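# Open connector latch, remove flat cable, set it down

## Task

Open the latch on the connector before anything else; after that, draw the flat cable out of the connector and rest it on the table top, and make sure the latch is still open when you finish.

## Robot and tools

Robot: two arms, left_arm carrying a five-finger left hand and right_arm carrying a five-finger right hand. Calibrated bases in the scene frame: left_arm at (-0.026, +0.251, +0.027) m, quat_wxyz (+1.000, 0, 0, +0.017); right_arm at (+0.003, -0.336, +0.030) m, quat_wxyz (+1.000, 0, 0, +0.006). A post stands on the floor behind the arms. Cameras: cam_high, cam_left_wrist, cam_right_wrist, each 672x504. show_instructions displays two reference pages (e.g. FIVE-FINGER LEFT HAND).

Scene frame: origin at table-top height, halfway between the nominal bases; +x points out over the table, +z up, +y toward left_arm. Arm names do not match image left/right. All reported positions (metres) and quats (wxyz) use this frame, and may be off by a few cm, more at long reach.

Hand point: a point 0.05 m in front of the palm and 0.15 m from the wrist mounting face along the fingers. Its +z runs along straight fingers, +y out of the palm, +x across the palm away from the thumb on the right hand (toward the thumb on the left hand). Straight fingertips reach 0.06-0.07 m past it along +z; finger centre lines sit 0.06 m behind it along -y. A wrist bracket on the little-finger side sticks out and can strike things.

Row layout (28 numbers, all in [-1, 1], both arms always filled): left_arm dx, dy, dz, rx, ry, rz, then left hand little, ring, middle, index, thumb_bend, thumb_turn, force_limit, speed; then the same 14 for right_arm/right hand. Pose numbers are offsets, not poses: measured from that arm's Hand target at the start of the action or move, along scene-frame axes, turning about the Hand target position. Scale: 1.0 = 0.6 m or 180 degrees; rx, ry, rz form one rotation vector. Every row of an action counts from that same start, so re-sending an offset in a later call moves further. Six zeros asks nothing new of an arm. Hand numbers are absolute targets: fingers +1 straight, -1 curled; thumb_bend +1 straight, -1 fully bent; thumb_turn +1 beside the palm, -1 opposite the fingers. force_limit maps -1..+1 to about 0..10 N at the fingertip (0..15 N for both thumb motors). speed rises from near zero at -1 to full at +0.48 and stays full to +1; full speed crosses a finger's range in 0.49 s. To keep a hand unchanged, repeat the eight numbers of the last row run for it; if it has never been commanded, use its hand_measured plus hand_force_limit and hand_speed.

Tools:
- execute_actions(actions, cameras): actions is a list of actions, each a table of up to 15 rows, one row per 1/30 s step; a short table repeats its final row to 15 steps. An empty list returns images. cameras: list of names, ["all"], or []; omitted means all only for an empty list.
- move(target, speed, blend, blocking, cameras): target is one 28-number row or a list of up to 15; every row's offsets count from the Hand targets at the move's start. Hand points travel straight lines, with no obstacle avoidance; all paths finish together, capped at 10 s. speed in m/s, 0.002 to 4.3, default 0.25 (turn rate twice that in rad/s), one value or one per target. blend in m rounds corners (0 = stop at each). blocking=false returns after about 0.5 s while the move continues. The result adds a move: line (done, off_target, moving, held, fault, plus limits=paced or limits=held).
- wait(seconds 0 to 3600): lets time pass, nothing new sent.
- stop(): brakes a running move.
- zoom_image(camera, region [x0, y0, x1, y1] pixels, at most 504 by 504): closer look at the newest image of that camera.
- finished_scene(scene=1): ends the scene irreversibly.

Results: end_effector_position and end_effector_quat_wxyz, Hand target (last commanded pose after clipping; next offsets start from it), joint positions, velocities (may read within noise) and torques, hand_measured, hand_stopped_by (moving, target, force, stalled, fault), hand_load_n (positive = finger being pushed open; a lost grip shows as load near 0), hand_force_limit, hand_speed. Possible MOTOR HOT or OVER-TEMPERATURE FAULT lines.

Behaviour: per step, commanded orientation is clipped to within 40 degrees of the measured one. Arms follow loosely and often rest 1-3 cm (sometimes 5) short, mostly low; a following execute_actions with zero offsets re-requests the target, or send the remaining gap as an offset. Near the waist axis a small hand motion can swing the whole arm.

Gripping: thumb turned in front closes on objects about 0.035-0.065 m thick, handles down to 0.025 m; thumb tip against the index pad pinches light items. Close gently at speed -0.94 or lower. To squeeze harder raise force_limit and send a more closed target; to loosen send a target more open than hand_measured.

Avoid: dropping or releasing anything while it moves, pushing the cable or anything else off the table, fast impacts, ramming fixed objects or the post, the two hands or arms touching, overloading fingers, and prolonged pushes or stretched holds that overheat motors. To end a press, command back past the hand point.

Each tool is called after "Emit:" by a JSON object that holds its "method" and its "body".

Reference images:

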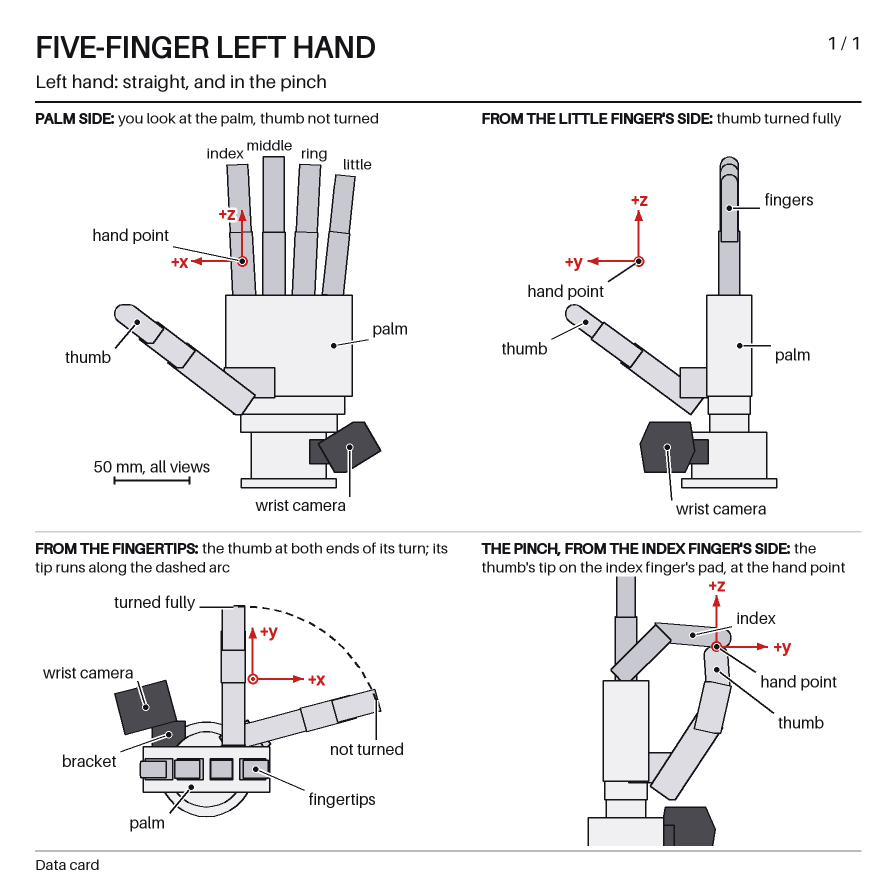

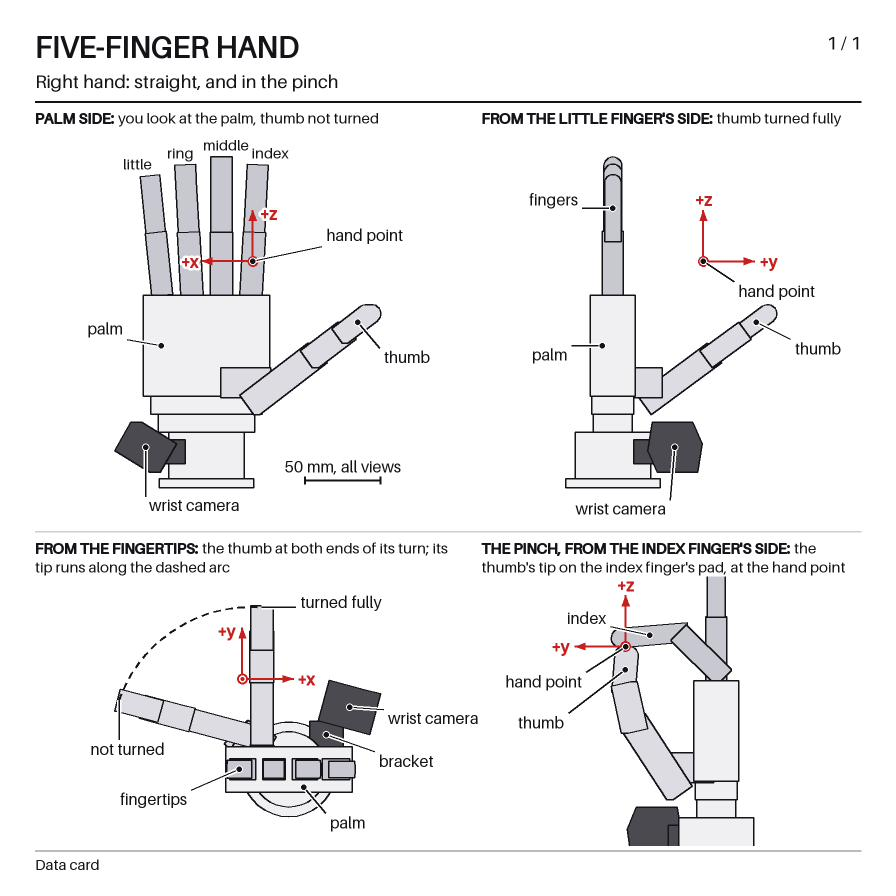

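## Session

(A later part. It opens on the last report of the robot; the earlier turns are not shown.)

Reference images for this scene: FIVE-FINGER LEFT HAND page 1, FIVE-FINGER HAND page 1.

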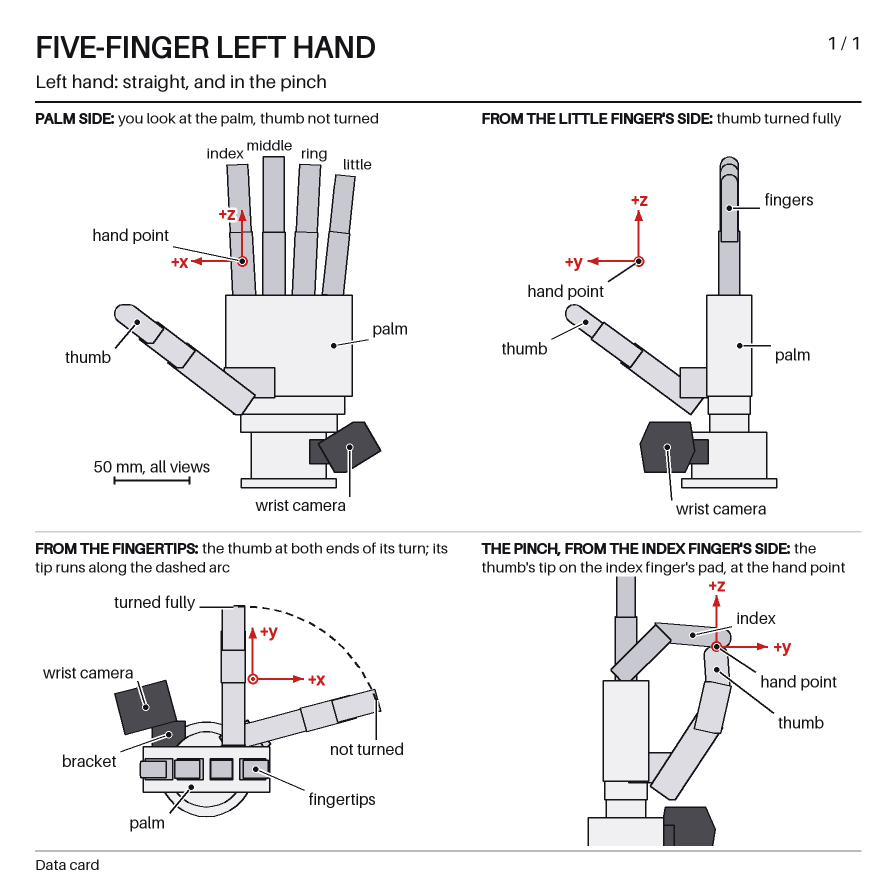

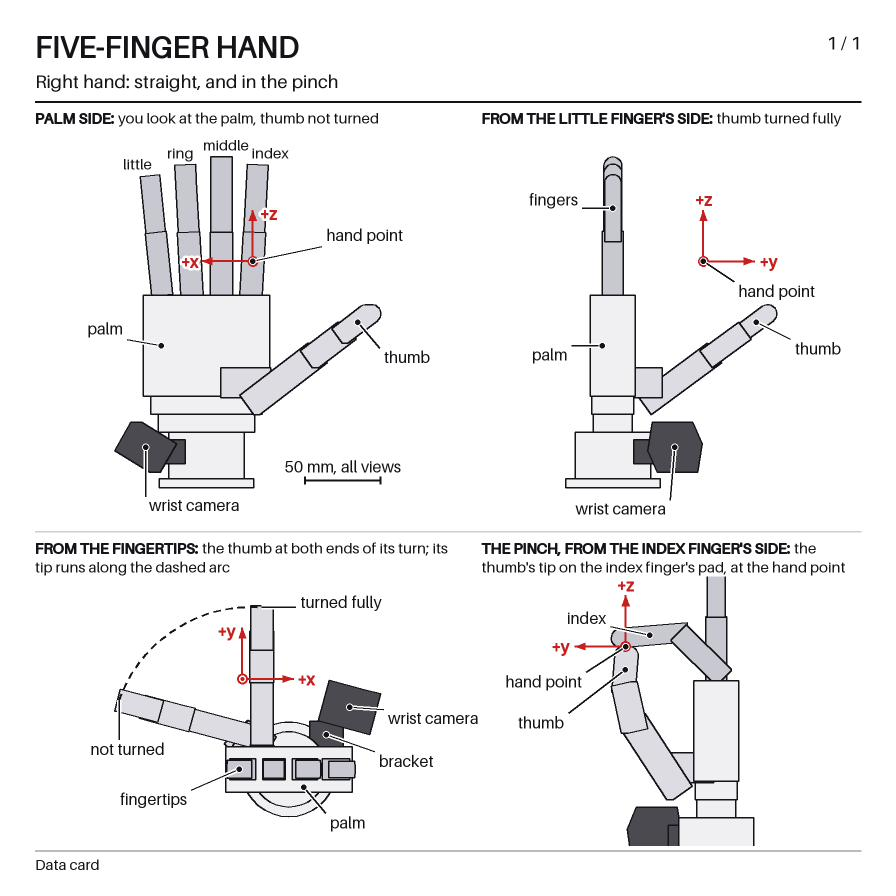

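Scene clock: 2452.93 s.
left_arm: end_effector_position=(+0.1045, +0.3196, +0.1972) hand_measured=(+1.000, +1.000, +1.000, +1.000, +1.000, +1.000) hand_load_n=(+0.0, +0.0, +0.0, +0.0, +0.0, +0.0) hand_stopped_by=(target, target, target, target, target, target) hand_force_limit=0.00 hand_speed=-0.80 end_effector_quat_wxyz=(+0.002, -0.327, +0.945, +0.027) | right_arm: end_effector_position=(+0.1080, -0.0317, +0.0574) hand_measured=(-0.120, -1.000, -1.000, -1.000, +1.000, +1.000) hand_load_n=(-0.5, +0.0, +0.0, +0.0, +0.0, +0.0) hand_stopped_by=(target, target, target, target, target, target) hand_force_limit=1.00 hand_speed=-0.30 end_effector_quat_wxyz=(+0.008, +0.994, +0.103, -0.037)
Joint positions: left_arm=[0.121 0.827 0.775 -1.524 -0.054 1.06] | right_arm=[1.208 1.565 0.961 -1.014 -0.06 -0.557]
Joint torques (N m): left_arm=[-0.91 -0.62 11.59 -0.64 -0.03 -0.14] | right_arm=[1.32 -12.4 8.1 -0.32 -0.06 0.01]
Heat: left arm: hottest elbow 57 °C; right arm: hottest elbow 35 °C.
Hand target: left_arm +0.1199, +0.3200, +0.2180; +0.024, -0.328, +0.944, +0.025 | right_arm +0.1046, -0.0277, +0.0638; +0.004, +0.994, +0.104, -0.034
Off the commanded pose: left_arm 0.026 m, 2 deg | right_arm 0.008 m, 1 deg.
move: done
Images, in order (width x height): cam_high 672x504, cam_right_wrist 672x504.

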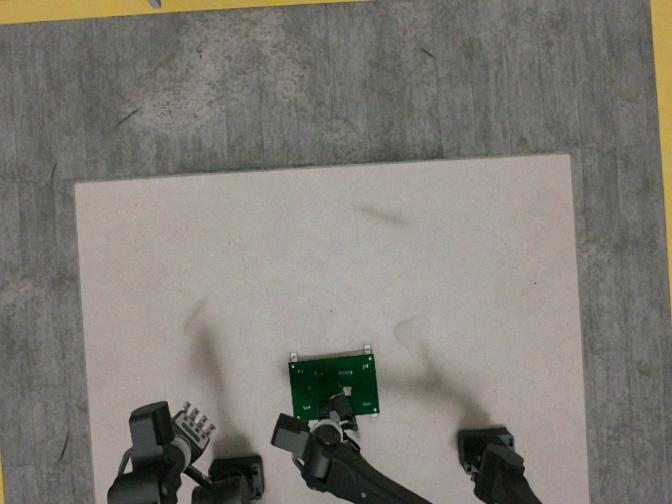

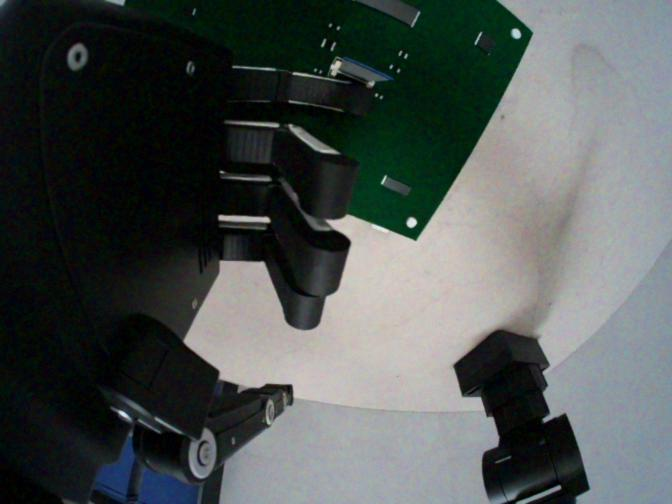

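Emit:
{"method": "move", "body": {"target": [[0,0,0,0,0,0,1,1,1,1,1,1,0,-0.8,-0.035,0,0.19,0,0,0,-0.12,-1,-1,-1,1,1,0,-0.3],[0,0,0,0,0,0,1,1,1,1,1,1,0,-0.8,0.06,0.1912,0.18,0.488,-0.1886,-0.2838,1,1,1,1,1,1,0,0.0]], "speed": 0.14, "cameras": []}}

Emit:
{"method": "move", "body": {"target": [0,0,0,0,0,0,1,1,1,1,1,1,0,-0.8,0,0,-0.185,0,0,0,1,1,1,1,1,1,0,0.0], "speed": 0.1, "cameras": ["cam_right_wrist", "cam_high"]}}

Scene clock: 2522.57 s.
left_arm: end_effector_position=(+0.1045, +0.3196, +0.1972) hand_measured=(+1.000, +1.000, +1.000, +1.000, +1.000, +1.000) hand_load_n=(+0.0, +0.0, +0.0, +0.0, +0.0, +0.0) hand_stopped_by=(target, target, target, target, target, target) hand_force_limit=0.00 hand_speed=-0.80 end_effector_quat_wxyz=(+0.002, -0.327, +0.945, +0.027) | right_arm: end_effector_position=(+0.1458, +0.0870, +0.1747) hand_measured=(+1.000, +1.000, +1.000, +1.000, +1.000, +1.000) hand_load_n=(+0.0, +0.0, -0.5, +0.0, +0.0, +0.0) hand_stopped_by=(target, target, target, target, target, target) hand_force_limit=0.00 hand_speed=0.00 end_effector_quat_wxyz=(+0.638, -0.640, +0.304, -0.301)
Joint positions: left_arm=[0.121 0.827 0.775 -1.524 -0.054 1.06] | right_arm=[1.515 1.266 0.338 0.924 0.84 0.006]
Joint torques (N m): left_arm=[-0.91 -0.62 11.6 -0.62 -0.03 -0.15] | right_arm=[1.26 -5.19 6.41 2.02 0.03 -0.13]
Heat: left arm: hottest elbow 57 °C; right arm: hottest elbow 35 °C.
Hand target: left_arm +0.1199, +0.3200, +0.2180; +0.024, -0.328, +0.944, +0.025 | right_arm +0.1407, +0.0870, +0.1719; +0.640, -0.642, +0.298, -0.300
Off the commanded pose: left_arm 0.026 m, 2 deg | right_arm 0.006 m, 1 deg.
move: done

Scene clock: 2524.33 s.
left_arm: end_effector_position=(+0.1045, +0.3196, +0.1972) hand_measured=(+1.000, +1.000, +1.000, +1.000, +1.000, +1.000) hand_load_n=(+0.0, +0.0, +0.0, +0.0, +0.0, +0.0) hand_stopped_by=(target, target, target, target, target, target) hand_force_limit=0.00 hand_speed=-0.80 end_effector_quat_wxyz=(+0.002, -0.327, +0.945, +0.027) | right_arm: end_effector_position=(+0.1456, +0.0831, +0.0585) hand_measured=(+1.000, +1.000, +1.000, +1.000, +1.000, +1.000) hand_load_n=(+0.0, +0.0, +0.0, +0.0, +0.0, +0.0) hand_stopped_by=(target, target, target, target, target, target) hand_force_limit=0.00 hand_speed=0.00 end_effector_quat_wxyz=(+0.634, -0.644, +0.302, -0.303)
Joint positions: left_arm=[0.121 0.827 0.775 -1.524 -0.054 1.06] | right_arm=[1.515 1.853 0.299 1.535 0.84 0.006]
Joint torques (N m): left_arm=[-0.79 -0.73 11.59 -0.61 -0.03 -0.13] | right_arm=[1.38 -8.64 2.41 2 0.03 -0.11]
Heat: left arm: hottest elbow 57 °C; right arm: hottest elbow 35 °C.
Hand target: left_arm +0.1199, +0.3200, +0.2180; +0.024, -0.328, +0.944, +0.025 | right_arm +0.1406, +0.0870, +0.0608; +0.640, -0.642, +0.298, -0.300
Off the commanded pose: left_arm 0.026 m, 2 deg | right_arm 0.007 m, 1 deg.
move: done
Images, in order (width x height): cam_high 672x504, cam_right_wrist 672x504.

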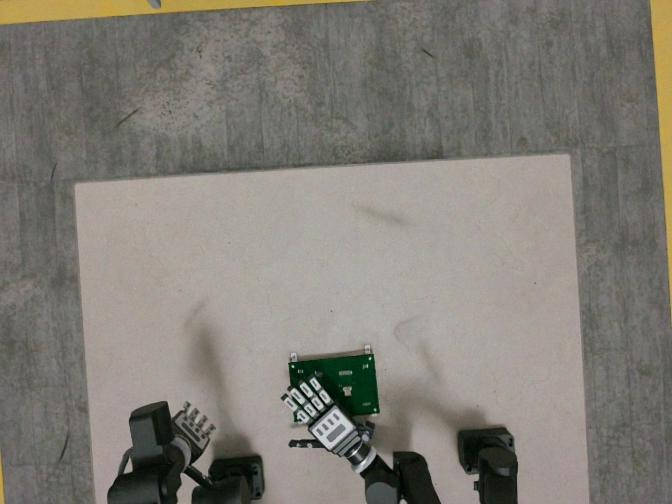

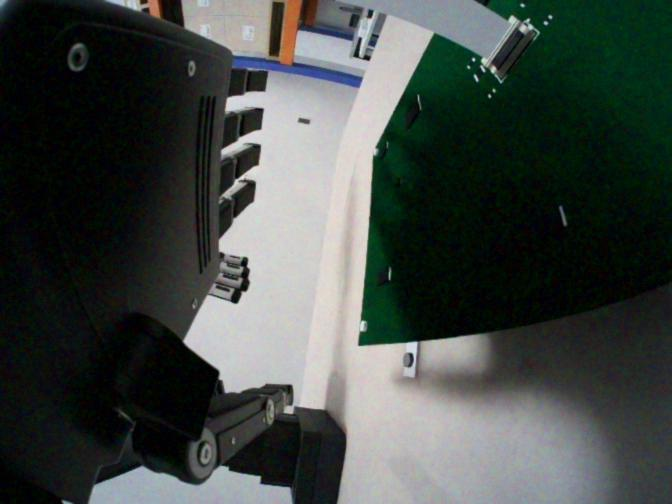

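Excellent view. Zoom in.

Emit:
{"method": "zoom_image", "body": {"camera": "cam_right_wrist", "region": [465, 5, 555, 95]}}

Emit:
{"method": "zoom_image", "body": {"camera": "cam_right_wrist", "region": [478, 10, 542, 85]}}

Scaled by 5.600 from the camera's image (finer frame: 960x720).

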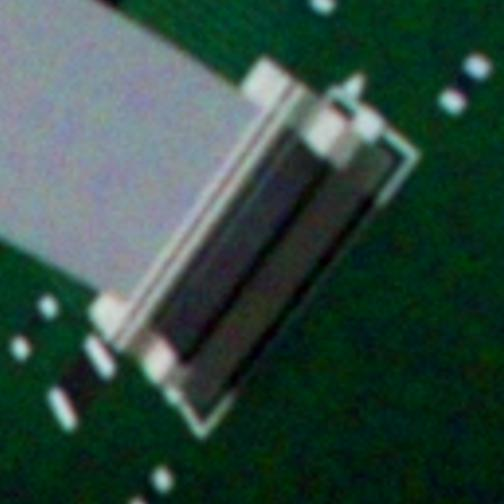

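Scaled by 6.720 from the camera's image (finer frame: 960x720).

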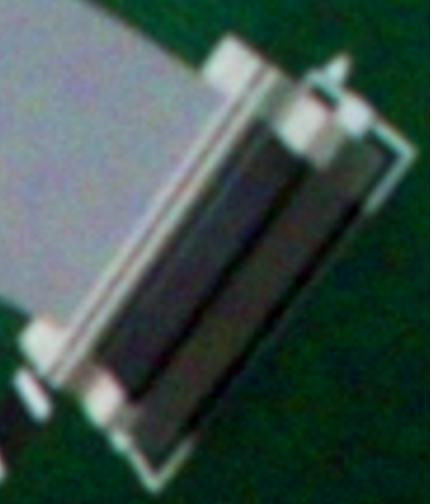

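Emit:
{"method": "move", "body": {"target": [[0,0,0,0,0,0,1,1,1,1,1,1,0,-0.8,0,0,0.185,0,0,0,1,1,1,1,1,1,0,0.0],[0,0,0,0,0,0,1,1,1,1,1,1,0,-0.8,-0.101,-0.195,0.1737,-0.4993,0.1165,0.2159,0,-1,-1,-1,1,1,0,0.0]], "speed": 0.14, "cameras": []}}

Emit:
{"method": "move", "body": {"target": [0,0,0,0,0,0,1,1,1,1,1,1,0,-0.8,0.005,0.005,-0.155,0,0,0,0,-1,-1,-1,1,1,0,0.0], "speed": 0.1, "cameras": ["cam_right_wrist", "cam_high"]}}

Emit:
{"method": "zoom_image", "body": {"camera": "cam_high", "region": [325, 375, 385, 435]}}

Scene clock: 2621.67 s.
left_arm: end_effector_position=(+0.1045, +0.3196, +0.1972) hand_measured=(+1.000, +1.000, +1.000, +1.000, +1.000, +1.000) hand_load_n=(+0.0, +0.0, +0.0, +0.0, +0.0, +0.0) hand_stopped_by=(target, target, target, target, target, target) hand_force_limit=0.00 hand_speed=-0.80 end_effector_quat_wxyz=(+0.002, -0.327, +0.945, +0.027) | right_arm: end_effector_position=(+0.0789, -0.0486, +0.1505) hand_measured=(+0.000, -1.000, -1.000, -1.000, +1.000, +1.000) hand_load_n=(+0.0, +0.5, +0.5, +0.0, +0.0, +0.0) hand_stopped_by=(target, target, target, target, target, target) hand_force_limit=0.00 hand_speed=0.00 end_effector_quat_wxyz=(+0.006, +0.990, +0.098, +0.100)
Joint positions: left_arm=[0.121 0.827 0.775 -1.524 -0.054 1.06] | right_arm=[1.403 1.313 0.981 -1.199 0.198 -0.356]
Joint torques (N m): left_arm=[-0.91 -0.67 11.56 -0.61 -0.03 -0.13] | right_arm=[0.79 -8.35 13.2 -0.27 0.07 -0.14]
Heat: left arm: hottest elbow 58 °C; right arm: hottest elbow 34 °C.
Hand target: left_arm +0.1199, +0.3200, +0.2180; +0.024, -0.328, +0.944, +0.025 | right_arm +0.0800, -0.0299, +0.1651; -0.011, +0.989, +0.104, +0.104
Off the commanded pose: left_arm 0.026 m, 2 deg | right_arm 0.024 m, 2 deg.
move: off_target (right_arm); target 2's new numbers were sent with right_arm's hand 0.024 m and 2 deg from that target

Scene clock: 2623.13 s.
left_arm: end_effector_position=(+0.1045, +0.3196, +0.1972) hand_measured=(+1.000, +1.000, +1.000, +1.000, +1.000, +1.000) hand_load_n=(+0.0, +0.0, +0.0, +0.0, +0.0, +0.0) hand_stopped_by=(target, target, target, target, target, target) hand_force_limit=0.00 hand_speed=-0.80 end_effector_quat_wxyz=(+0.002, -0.327, +0.945, +0.027) | right_arm: end_effector_position=(+0.0826, -0.0274, +0.0757) hand_measured=(+0.000, -1.000, -1.000, -1.000, +1.000, +1.000) hand_load_n=(+0.0, +0.0, +0.5, +0.0, +0.0, +0.0) hand_stopped_by=(target, target, target, target, target, target) hand_force_limit=0.00 hand_speed=0.00 end_effector_quat_wxyz=(-0.011, +0.989, +0.099, +0.105)
Joint positions: left_arm=[0.121 0.827 0.775 -1.524 -0.054 1.06] | right_arm=[1.403 1.435 0.888 -0.949 0.197 -0.363]
Joint torques (N m): left_arm=[-0.73 -0.67 11.58 -0.61 -0.03 -0.14] | right_arm=[0.38 -9.29 7.53 0.59 0.05 -0.16]
Heat: left arm: hottest elbow 58 °C; right arm: hottest elbow 34 °C.
Hand target: left_arm +0.1199, +0.3200, +0.2180; +0.024, -0.328, +0.944, +0.025 | right_arm +0.0830, -0.0270, +0.0721; -0.011, +0.989, +0.104, +0.104
Off the commanded pose: left_arm 0.026 m, 2 deg | right_arm 0.004 m, 0 deg.
move: done
Images, in order (width x height): cam_high 672x504, cam_right_wrist 672x504.

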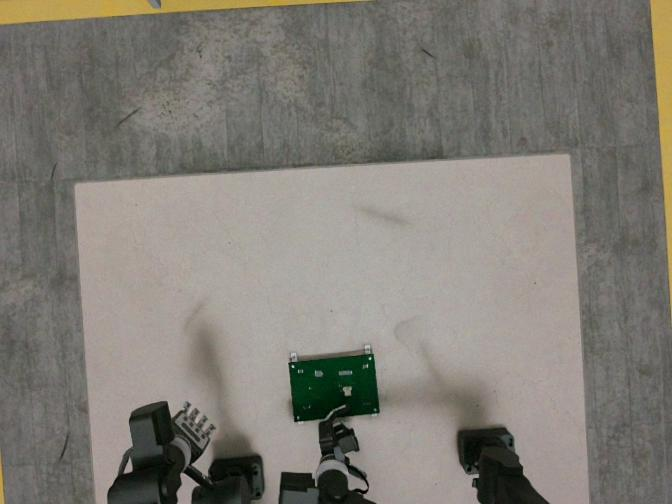

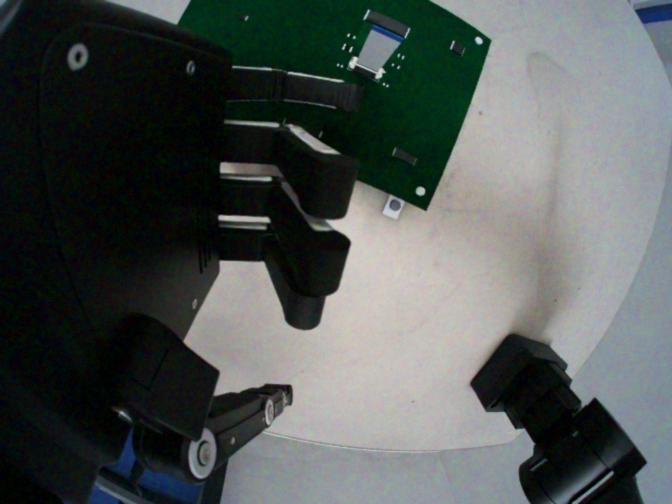

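Scaled by 8.400 from the camera's image (finer frame: 960x720).

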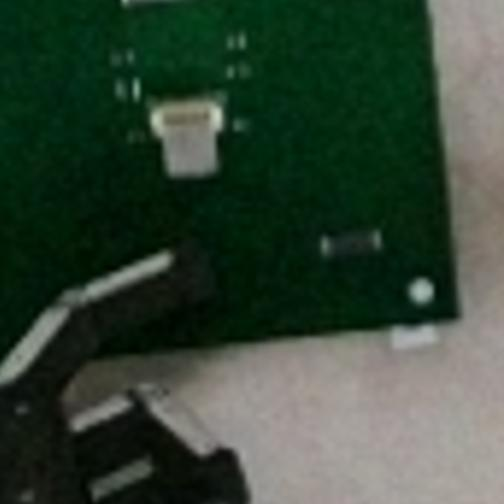

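Emit:
{"method": "execute_actions", "body": {"actions": []}}

Emit:
{"method": "zoom_image", "body": {"camera": "cam_high", "region": [325, 375, 385, 435]}}

Emit:
{"method": "zoom_image", "body": {"camera": "cam_right_wrist", "region": [255, 0, 455, 160]}}

Scene clock: 2646.60 s.
left_arm: end_effector_position=(+0.1045, +0.3196, +0.1972) hand_measured=(+1.000, +1.000, +1.000, +1.000, +1.000, +1.000) hand_load_n=(+0.0, +0.0, +0.0, -0.5, +0.0, +0.0) hand_stopped_by=(target, target, target, target, target, target) hand_force_limit=0.00 hand_speed=-0.80 end_effector_quat_wxyz=(+0.002, -0.327, +0.945, +0.027) | right_arm: end_effector_position=(+0.0826, -0.0274, +0.0757) hand_measured=(+0.000, -1.000, -1.000, -1.000, +1.000, +1.000) hand_load_n=(+0.0, +0.0, +0.0, +0.0, +0.0, +0.0) hand_stopped_by=(target, target, target, target, target, target) hand_force_limit=0.00 hand_speed=0.00 end_effector_quat_wxyz=(-0.011, +0.989, +0.099, +0.105)
Joint positions: left_arm=[0.121 0.827 0.775 -1.524 -0.054 1.06] | right_arm=[1.403 1.435 0.888 -0.949 0.197 -0.363]
Joint velocities: within noise
Joint torques (N m): left_arm=[-0.85 -0.62 11.59 -0.62 -0.03 -0.14] | right_arm=[0.03 -9.29 7.56 0.65 0.05 -0.16]
Heat: left arm: hottest elbow 58 °C; right arm: hottest elbow 34 °C.
Hand target: left_arm +0.1199, +0.3200, +0.2180; +0.024, -0.328, +0.944, +0.025 | right_arm +0.0830, -0.0270, +0.0721; -0.011, +0.989, +0.104, +0.104
Off the commanded pose: left_arm 0.026 m, 2 deg | right_arm 0.004 m, 0 deg.

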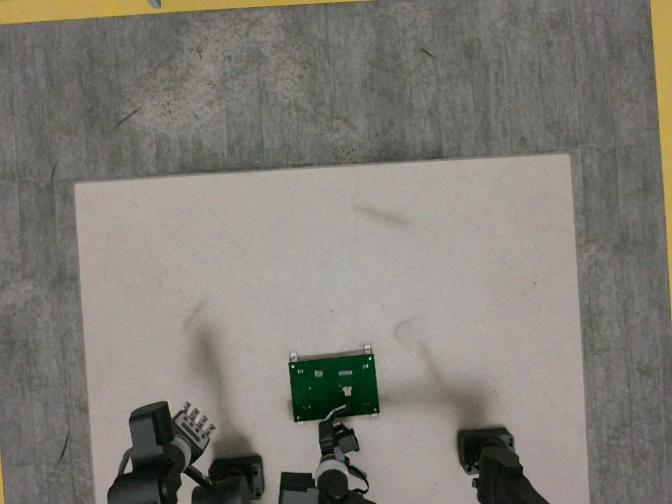

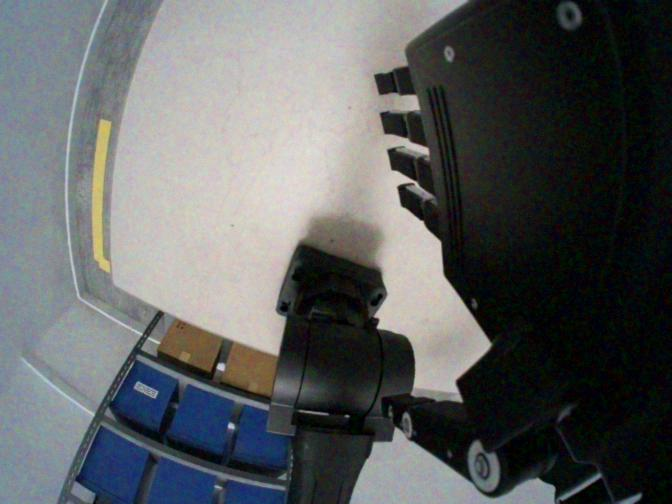

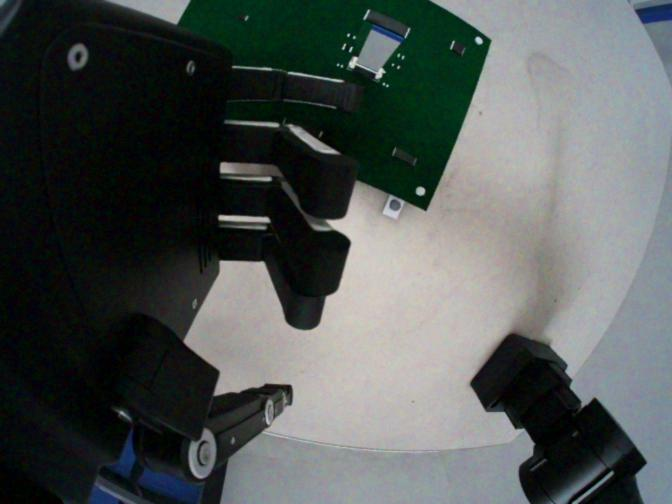

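Scaled by 8.400 from the camera's image (finer frame: 960x720).

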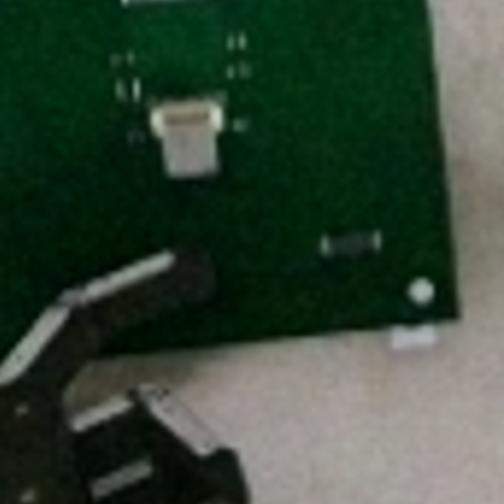

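Scaled by 2.520 from the camera's image (finer frame: 960x720).

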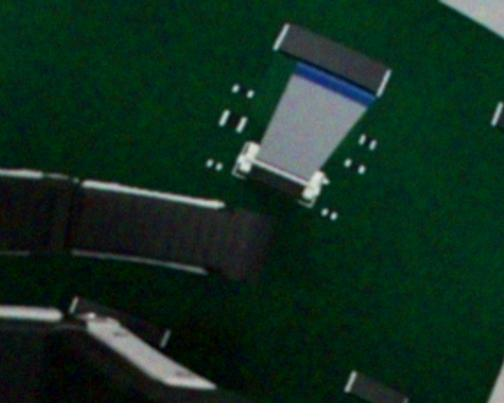

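Emit:
{"method": "zoom_image", "body": {"camera": "cam_right_wrist", "region": [340, 45, 396, 87]}}

Scaled by 9.000 from the camera's image (finer frame: 960x720).

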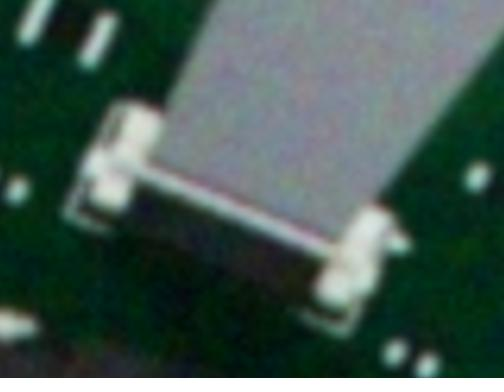

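Emit:
{"method": "move", "body": {"target": [0,0,0,0,0,0,1,1,1,1,1,1,0,-0.8, 0.01,0.005,-0.035,0,0,0,0,-1,-1,-1,1,1,0,0.0], "speed": 0.05, "cameras": ["cam_high","cam_right_wrist"]}}

Emit:
{"method": "zoom_image", "body": {"camera": "cam_high", "region": [325, 375, 385, 435]}}

Emit:
{"method": "zoom_image", "body": {"camera": "cam_right_wrist", "region": [305, 30, 405, 110]}}

Scene clock: 2735.30 s.
left_arm: end_effector_position=(+0.1045, +0.3196, +0.1972) hand_measured=(+1.000, +1.000, +1.000, +1.000, +1.000, +1.000) hand_load_n=(+0.0, +0.0, +0.0, +0.0, +0.0, +0.0) hand_stopped_by=(target, target, target, target, target, target) hand_force_limit=0.00 hand_speed=-0.80 end_effector_quat_wxyz=(+0.002, -0.327, +0.945, +0.027) | right_arm: end_effector_position=(+0.0844, -0.0226, +0.0553) hand_measured=(+0.000, -1.000, -1.000, -1.000, +1.000, +1.000) hand_load_n=(+0.0, +0.0, +0.0, +0.0, +0.0, +0.0) hand_stopped_by=(target, target, target, target, target, target) hand_force_limit=0.00 hand_speed=0.00 end_effector_quat_wxyz=(-0.012, +0.989, +0.106, +0.105)
Joint positions: left_arm=[0.121 0.827 0.775 -1.524 -0.054 1.06] | right_arm=[1.403 1.478 0.871 -0.884 0.196 -0.378]
Joint torques (N m): left_arm=[-0.91 -0.67 11.58 -0.65 -0.03 -0.14] | right_arm=[-0.97 -9.76 7.08 0.57 0.04 -0.16]
Heat: left arm: hottest elbow 58 °C; right arm: hottest elbow 34 °C.
Hand target: left_arm +0.1199, +0.3200, +0.2180; +0.024, -0.328, +0.944, +0.025 | right_arm +0.0889, -0.0241, +0.0509; -0.011, +0.989, +0.104, +0.104
Off the commanded pose: left_arm 0.026 m, 2 deg | right_arm 0.006 m, 0 deg.
move: done

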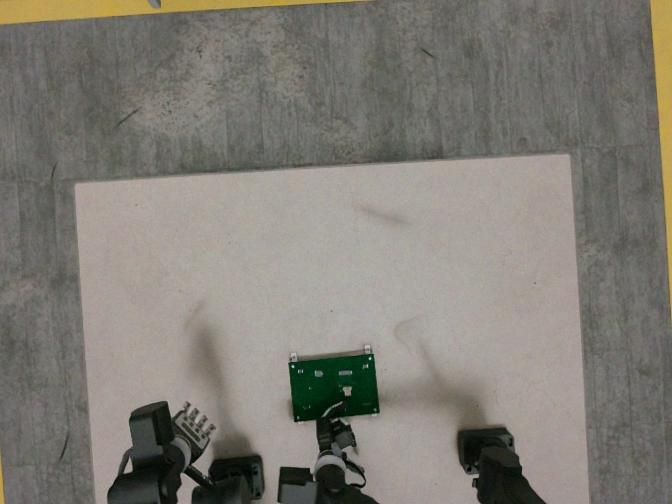

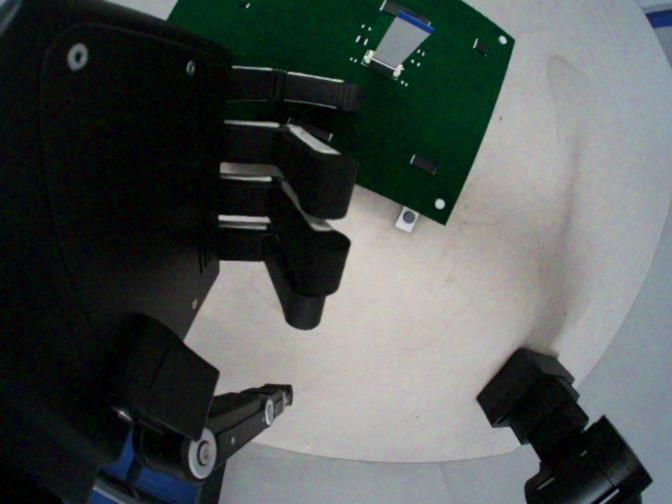

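Scaled by 8.400 from the camera's image (finer frame: 960x720).

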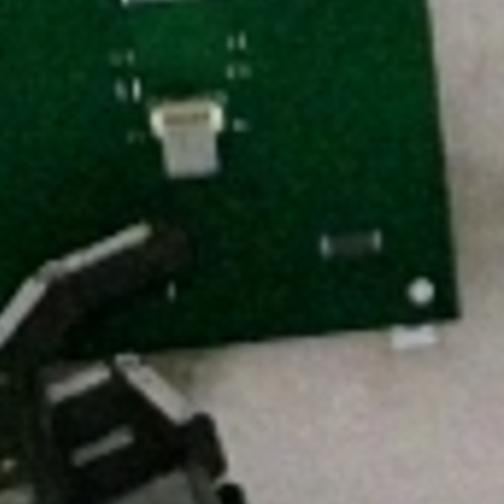

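Scaled by 5.040 from the camera's image (finer frame: 960x720).

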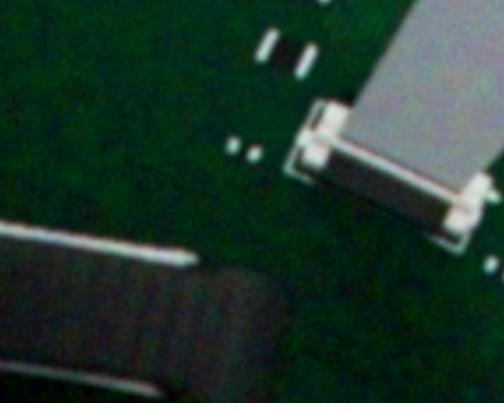

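Emit:
{"method": "zoom_image", "body": {"camera": "cam_right_wrist", "region": [330, 60, 400, 115]}}

Emit:
{"method": "zoom_image", "body": {"camera": "cam_high", "region": [335, 385, 360, 410]}}

Scaled by 7.200 from the camera's image (finer frame: 960x720).

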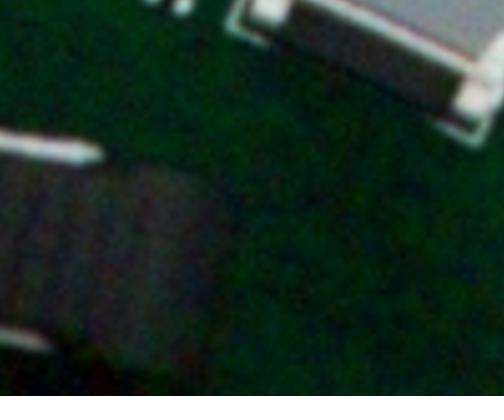

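Scaled by 20.160 from the camera's image (finer frame: 960x720).

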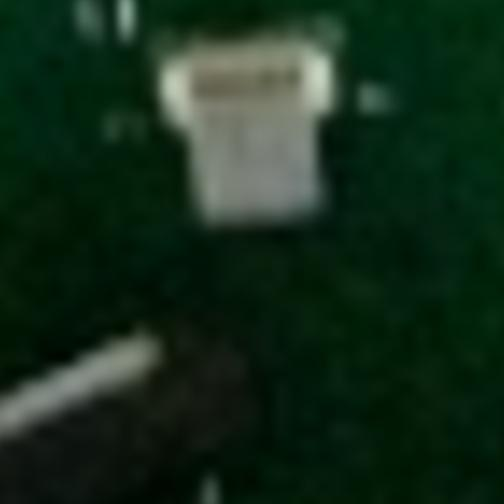

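Emit:
{"method": "move", "body": {"target": [0,0,0,0,0,0,1,1,1,1,1,1,0,-0.8, 0.01,-0.01,-0.01,0,0,0,0,-1,-1,-1,1,1,0,0.0], "speed": 0.03, "cameras": ["cam_high","cam_right_wrist"]}}

Emit:
{"method": "zoom_image", "body": {"camera": "cam_high", "region": [335, 385, 360, 410]}}

Emit:
{"method": "zoom_image", "body": {"camera": "cam_right_wrist", "region": [330, 50, 410, 110]}}

Scene clock: 2798.73 s.
left_arm: end_effector_position=(+0.1045, +0.3196, +0.1972) hand_measured=(+1.000, +1.000, +1.000, +1.000, +1.000, +1.000) hand_load_n=(+0.0, +0.0, +0.0, +0.0, +0.0, +0.0) hand_stopped_by=(target, target, target, target, target, target) hand_force_limit=0.00 hand_speed=-0.80 end_effector_quat_wxyz=(+0.002, -0.327, +0.945, +0.027) | right_arm: end_effector_position=(+0.0909, -0.0284, +0.0489) hand_measured=(+0.000, -1.000, -1.000, -1.000, +1.000, +1.000) hand_load_n=(+0.0, +0.0, +0.0, +0.0, +0.0, +0.0) hand_stopped_by=(target, target, target, target, target, target) hand_force_limit=0.00 hand_speed=0.00 end_effector_quat_wxyz=(-0.012, +0.989, +0.105, +0.105)
Joint positions: left_arm=[0.121 0.827 0.775 -1.524 -0.054 1.06] | right_arm=[1.382 1.478 0.85 -0.861 0.195 -0.396]
Joint torques (N m): left_arm=[-0.85 -0.67 11.59 -0.62 -0.03 -0.14] | right_arm=[-0.97 -9.47 7.01 0.62 0.04 -0.13]
Heat: left arm: hottest elbow 58 °C; right arm: hottest elbow 34 °C.
Hand target: left_arm +0.1199, +0.3200, +0.2180; +0.024, -0.328, +0.944, +0.025 | right_arm +0.0949, -0.0301, +0.0450; -0.011, +0.989, +0.104, +0.104
Off the commanded pose: left_arm 0.026 m, 2 deg | right_arm 0.006 m, 0 deg.
move: done

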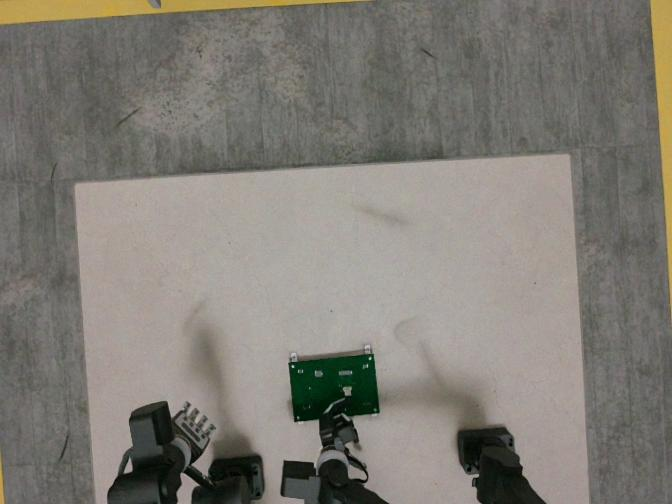

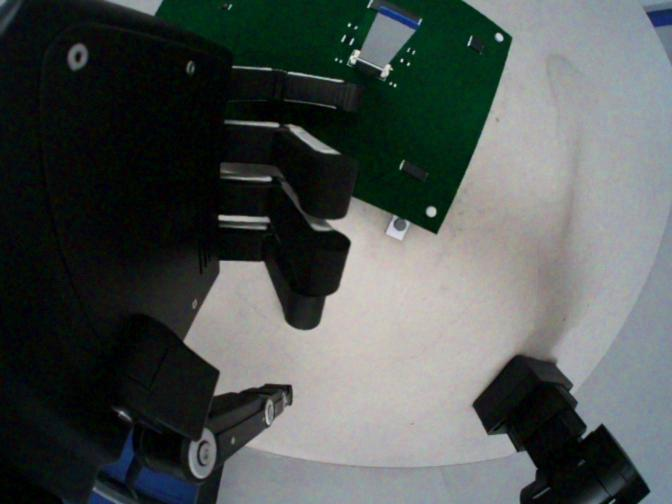

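Scaled by 20.160 from the camera's image (finer frame: 960x720).

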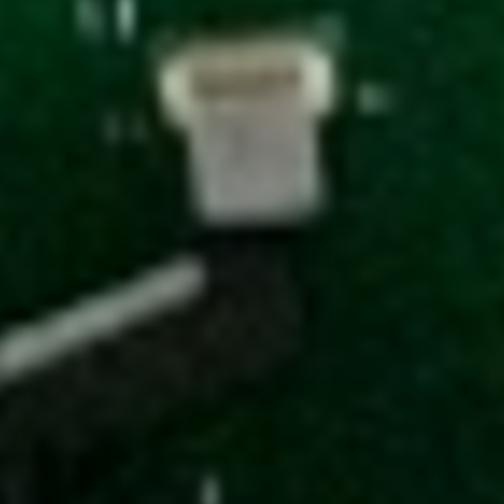

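Scaled by 6.300 from the camera's image (finer frame: 960x720).

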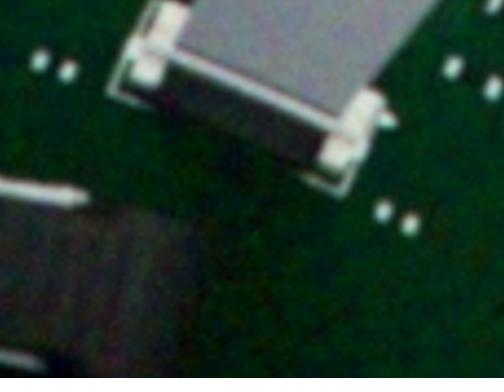

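Emit:
{"method": "move", "body": {"target": [0,0,0,0,0,0,1,1,1,1,1,1,0,-0.8, 0,0,-0.00667,0,0,0,0,-1,-1,-1,1,1,0,0.0], "speed": 0.02}}

Scene clock: 2804.77 s.
left_arm: end_effector_position=(+0.1045, +0.3196, +0.1972) hand_measured=(+1.000, +1.000, +1.000, +1.000, +1.000, +1.000) hand_load_n=(+0.0, +0.0, +0.0, +0.0, +0.0, +0.0) hand_stopped_by=(target, target, target, target, target, target) hand_force_limit=0.00 hand_speed=-0.80 end_effector_quat_wxyz=(+0.002, -0.327, +0.945, +0.027) | right_arm: end_effector_position=(+0.0915, -0.0254, +0.0479) hand_measured=(+0.000, -1.000, -1.000, -1.000, +1.000, +1.000) hand_load_n=(+0.0, +0.0, +0.0, +0.0, -0.5, +0.0) hand_stopped_by=(target, target, target, target, target, target) hand_force_limit=0.00 hand_speed=0.00 end_effector_quat_wxyz=(-0.017, +0.989, +0.105, +0.106)
Joint positions: left_arm=[0.121 0.827 0.775 -1.524 -0.054 1.06] | right_arm=[1.382 1.48 0.85 -0.849 0.195 -0.397]
Joint torques (N m): left_arm=[-0.73 -0.62 11.58 -0.62 -0.03 -0.14] | right_arm=[-0.85 -9.17 6.57 0.61 0.05 -0.16]
Heat: left arm: hottest elbow 58 °C; right arm: hottest elbow 34 °C.
Hand target: left_arm +0.1199, +0.3200, +0.2180; +0.024, -0.328, +0.944, +0.025 | right_arm +0.0949, -0.0300, +0.0410; -0.011, +0.989, +0.104, +0.104
Off the commanded pose: left_arm 0.026 m, 2 deg | right_arm 0.009 m, 1 deg.
move: done

Emit:
{"method": "move", "body": {"target": [0,0,0,0,0,0,1,1,1,1,1,1,0,-0.8, 0,-0.004,-0.005,0,0,0,0,-1,-1,-1,1,1,0,0.0], "speed": 0.02}}

Scene clock: 2808.23 s.
left_arm: end_effector_position=(+0.1045, +0.3196, +0.1972) hand_measured=(+1.000, +1.000, +1.000, +1.000, +1.000, +1.000) hand_load_n=(+0.0, +0.0, +0.0, +0.0, +0.0, +0.5) hand_stopped_by=(target, target, target, target, target, target) hand_force_limit=0.00 hand_speed=-0.80 end_effector_quat_wxyz=(+0.002, -0.327, +0.945, +0.027) | right_arm: end_effector_position=(+0.0908, -0.0296, +0.0438) hand_measured=(+0.000, -1.000, -1.000, -1.000, +1.000, +1.000) hand_load_n=(-0.5, +0.0, +0.0, +0.0, +0.0, +0.0) hand_stopped_by=(target, target, target, target, target, target) hand_force_limit=0.00 hand_speed=0.00 end_effector_quat_wxyz=(-0.015, +0.989, +0.106, +0.106)
Joint positions: left_arm=[0.121 0.827 0.775 -1.524 -0.054 1.06] | right_arm=[1.382 1.48 0.836 -0.839 0.195 -0.398]
Joint torques (N m): left_arm=[-0.85 -0.62 11.56 -0.64 -0.03 -0.14] | right_arm=[-1.08 -9.17 6.9 0.58 0.03 -0.14]
Heat: left arm: hottest elbow 58 °C; right arm: hottest elbow 34 °C.
Hand target: left_arm +0.1199, +0.3200, +0.2180; +0.024, -0.328, +0.944, +0.025 | right_arm +0.0949, -0.0324, +0.0381; -0.011, +0.989, +0.104, +0.104
Off the commanded pose: left_arm 0.026 m, 2 deg | right_arm 0.008 m, 1 deg.
move: done

Emit:
{"method": "move", "body": {"target": [0,0,0,0,0,0,1,1,1,1,1,1,0,-0.8, 0,0,-0.0025,0,0,0,0,-1,-1,-1,1,1,0,0.0], "speed": 0.02}}

Emit:
{"method": "wait", "body": {"seconds": 0.5, "cameras": ["cam_high","cam_right_wrist"]}}

Emit:
{"method": "zoom_image", "body": {"camera": "cam_high", "region": [335, 385, 360, 410]}}

Emit:
{"method": "zoom_image", "body": {"camera": "cam_right_wrist", "region": [330, 50, 410, 110]}}

Scene clock: 2814.03 s.
left_arm: end_effector_position=(+0.1045, +0.3196, +0.1972) hand_measured=(+1.000, +1.000, +1.000, +1.000, +1.000, +1.000) hand_load_n=(+0.0, +0.0, +0.0, +0.0, -0.5, +0.0) hand_stopped_by=(target, target, target, target, target, target) hand_force_limit=0.00 hand_speed=-0.80 end_effector_quat_wxyz=(+0.002, -0.327, +0.945, +0.027) | right_arm: end_effector_position=(+0.0909, -0.0289, +0.0433) hand_measured=(+0.000, -1.000, -1.000, -1.000, +1.000, +1.000) hand_load_n=(-1.0, +0.0, +0.0, +0.0, +0.0, +0.0) hand_stopped_by=(target, target, target, target, target, target) hand_force_limit=0.00 hand_speed=0.00 end_effector_quat_wxyz=(-0.016, +0.989, +0.106, +0.106)
Joint positions: left_arm=[0.121 0.827 0.775 -1.524 -0.054 1.06] | right_arm=[1.382 1.481 0.836 -0.836 0.195 -0.398]
Joint torques (N m): left_arm=[-0.79 -0.67 11.56 -0.65 -0.02 -0.14] | right_arm=[-0.97 -8.94 6.65 0.7 0.03 -0.15]
Heat: left arm: hottest elbow 58 °C; right arm: hottest elbow 34 °C.
Hand target: left_arm +0.1199, +0.3200, +0.2180; +0.024, -0.328, +0.944, +0.025 | right_arm +0.0949, -0.0323, +0.0365; -0.011, +0.989, +0.104, +0.104
Off the commanded pose: left_arm 0.026 m, 2 deg | right_arm 0.009 m, 1 deg.
move: done

Scene clock: 2814.53 s.
left_arm: end_effector_position=(+0.1045, +0.3196, +0.1972) hand_measured=(+1.000, +1.000, +1.000, +1.000, +1.000, +1.000) hand_load_n=(+0.0, +0.0, +0.0, +0.0, +0.0, +0.0) hand_stopped_by=(target, target, target, target, target, target) hand_force_limit=0.00 hand_speed=-0.80 end_effector_quat_wxyz=(+0.002, -0.327, +0.945, +0.027) | right_arm: end_effector_position=(+0.0909, -0.0289, +0.0433) hand_measured=(+0.000, -1.000, -1.000, -1.000, +1.000, +1.000) hand_load_n=(-1.0, +0.0, +0.0, +0.5, +0.0, +0.0) hand_stopped_by=(target, target, target, target, target, target) hand_force_limit=0.00 hand_speed=0.00 end_effector_quat_wxyz=(-0.016, +0.989, +0.106, +0.106)
Joint positions: left_arm=[0.121 0.827 0.775 -1.524 -0.054 1.06] | right_arm=[1.382 1.481 0.836 -0.836 0.195 -0.398]
Joint torques (N m): left_arm=[-0.85 -0.67 11.59 -0.64 -0.02 -0.15] | right_arm=[-0.85 -8.64 6.72 0.73 0.04 -0.14]
Heat: left arm: hottest elbow 58 °C; right arm: hottest elbow 34 °C.
Hand target: left_arm +0.1199, +0.3200, +0.2180; +0.024, -0.328, +0.944, +0.025 | right_arm +0.0949, -0.0323, +0.0365; -0.011, +0.989, +0.104, +0.104
Off the commanded pose: left_arm 0.026 m, 2 deg | right_arm 0.009 m, 1 deg.
wait: 0.50 s; at rest by 0.17 s

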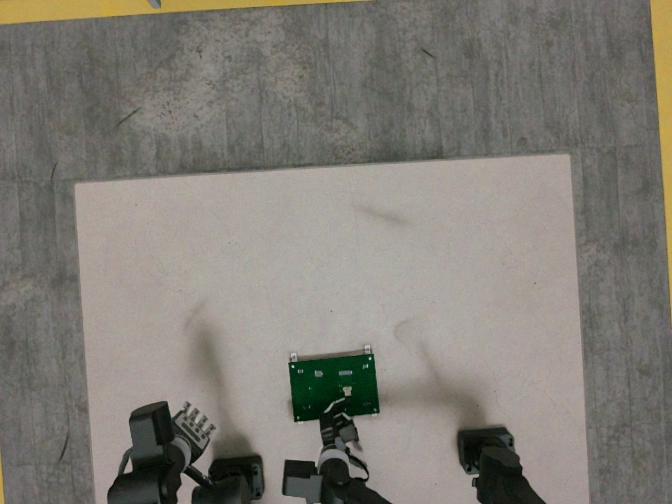

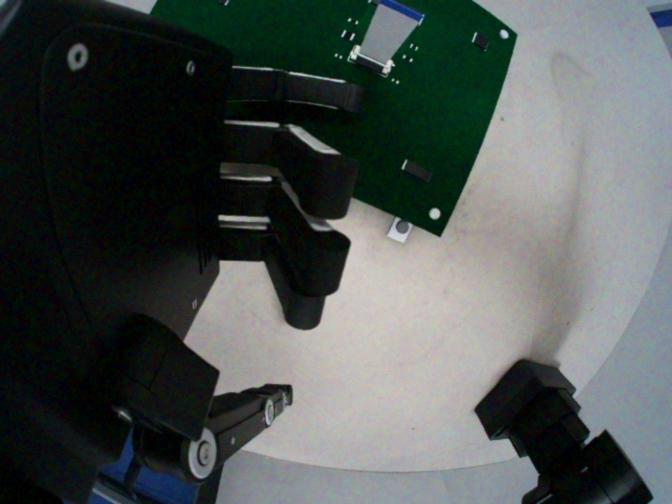

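Scaled by 20.160 from the camera's image (finer frame: 960x720).

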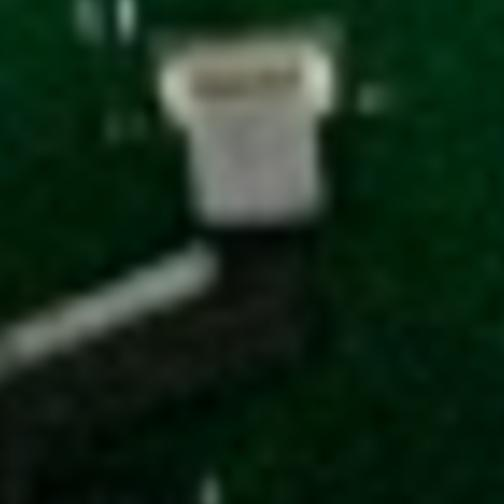

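Scaled by 6.300 from the camera's image (finer frame: 960x720).

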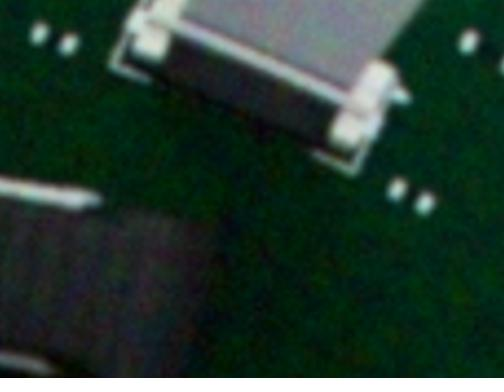

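Emit:
{"method": "move", "body": {"target": [0,0,0,0,0,0,1,1,1,1,1,1,0,-0.8, 0.01,0.0,0.0083,0,0,0,0,-1,-1,-1,1,1,0,0.0], "speed": 0.02}}

Scene clock: 2820.37 s.
left_arm: end_effector_position=(+0.1045, +0.3196, +0.1972) hand_measured=(+1.000, +1.000, +1.000, +1.000, +1.000, +1.000) hand_load_n=(+0.0, +0.0, +0.0, +0.0, +0.0, +0.0) hand_stopped_by=(target, target, target, target, target, target) hand_force_limit=0.00 hand_speed=-0.80 end_effector_quat_wxyz=(+0.002, -0.327, +0.945, +0.027) | right_arm: end_effector_position=(+0.0967, -0.0306, +0.0435) hand_measured=(+0.000, -1.000, -1.000, -1.000, +1.000, +1.000) hand_load_n=(-0.5, +0.0, +0.0, +0.0, +0.0, +0.0) hand_stopped_by=(target, target, target, target, target, target) hand_force_limit=0.00 hand_speed=0.00 end_effector_quat_wxyz=(-0.014, +0.989, +0.105, +0.105)
Joint positions: left_arm=[0.121 0.827 0.775 -1.524 -0.054 1.06] | right_arm=[1.366 1.481 0.836 -0.836 0.193 -0.414]
Joint torques (N m): left_arm=[-0.85 -0.67 11.55 -0.64 -0.03 -0.14] | right_arm=[-0.73 -9.47 7.42 0.18 0.02 -0.14]
Heat: left arm: hottest elbow 58 °C; right arm: hottest elbow 34 °C.
Hand target: left_arm +0.1199, +0.3200, +0.2180; +0.024, -0.328, +0.944, +0.025 | right_arm +0.1009, -0.0323, +0.0415; -0.011, +0.989, +0.104, +0.104
Off the commanded pose: left_arm 0.026 m, 2 deg | right_arm 0.005 m, 0 deg.
move: done


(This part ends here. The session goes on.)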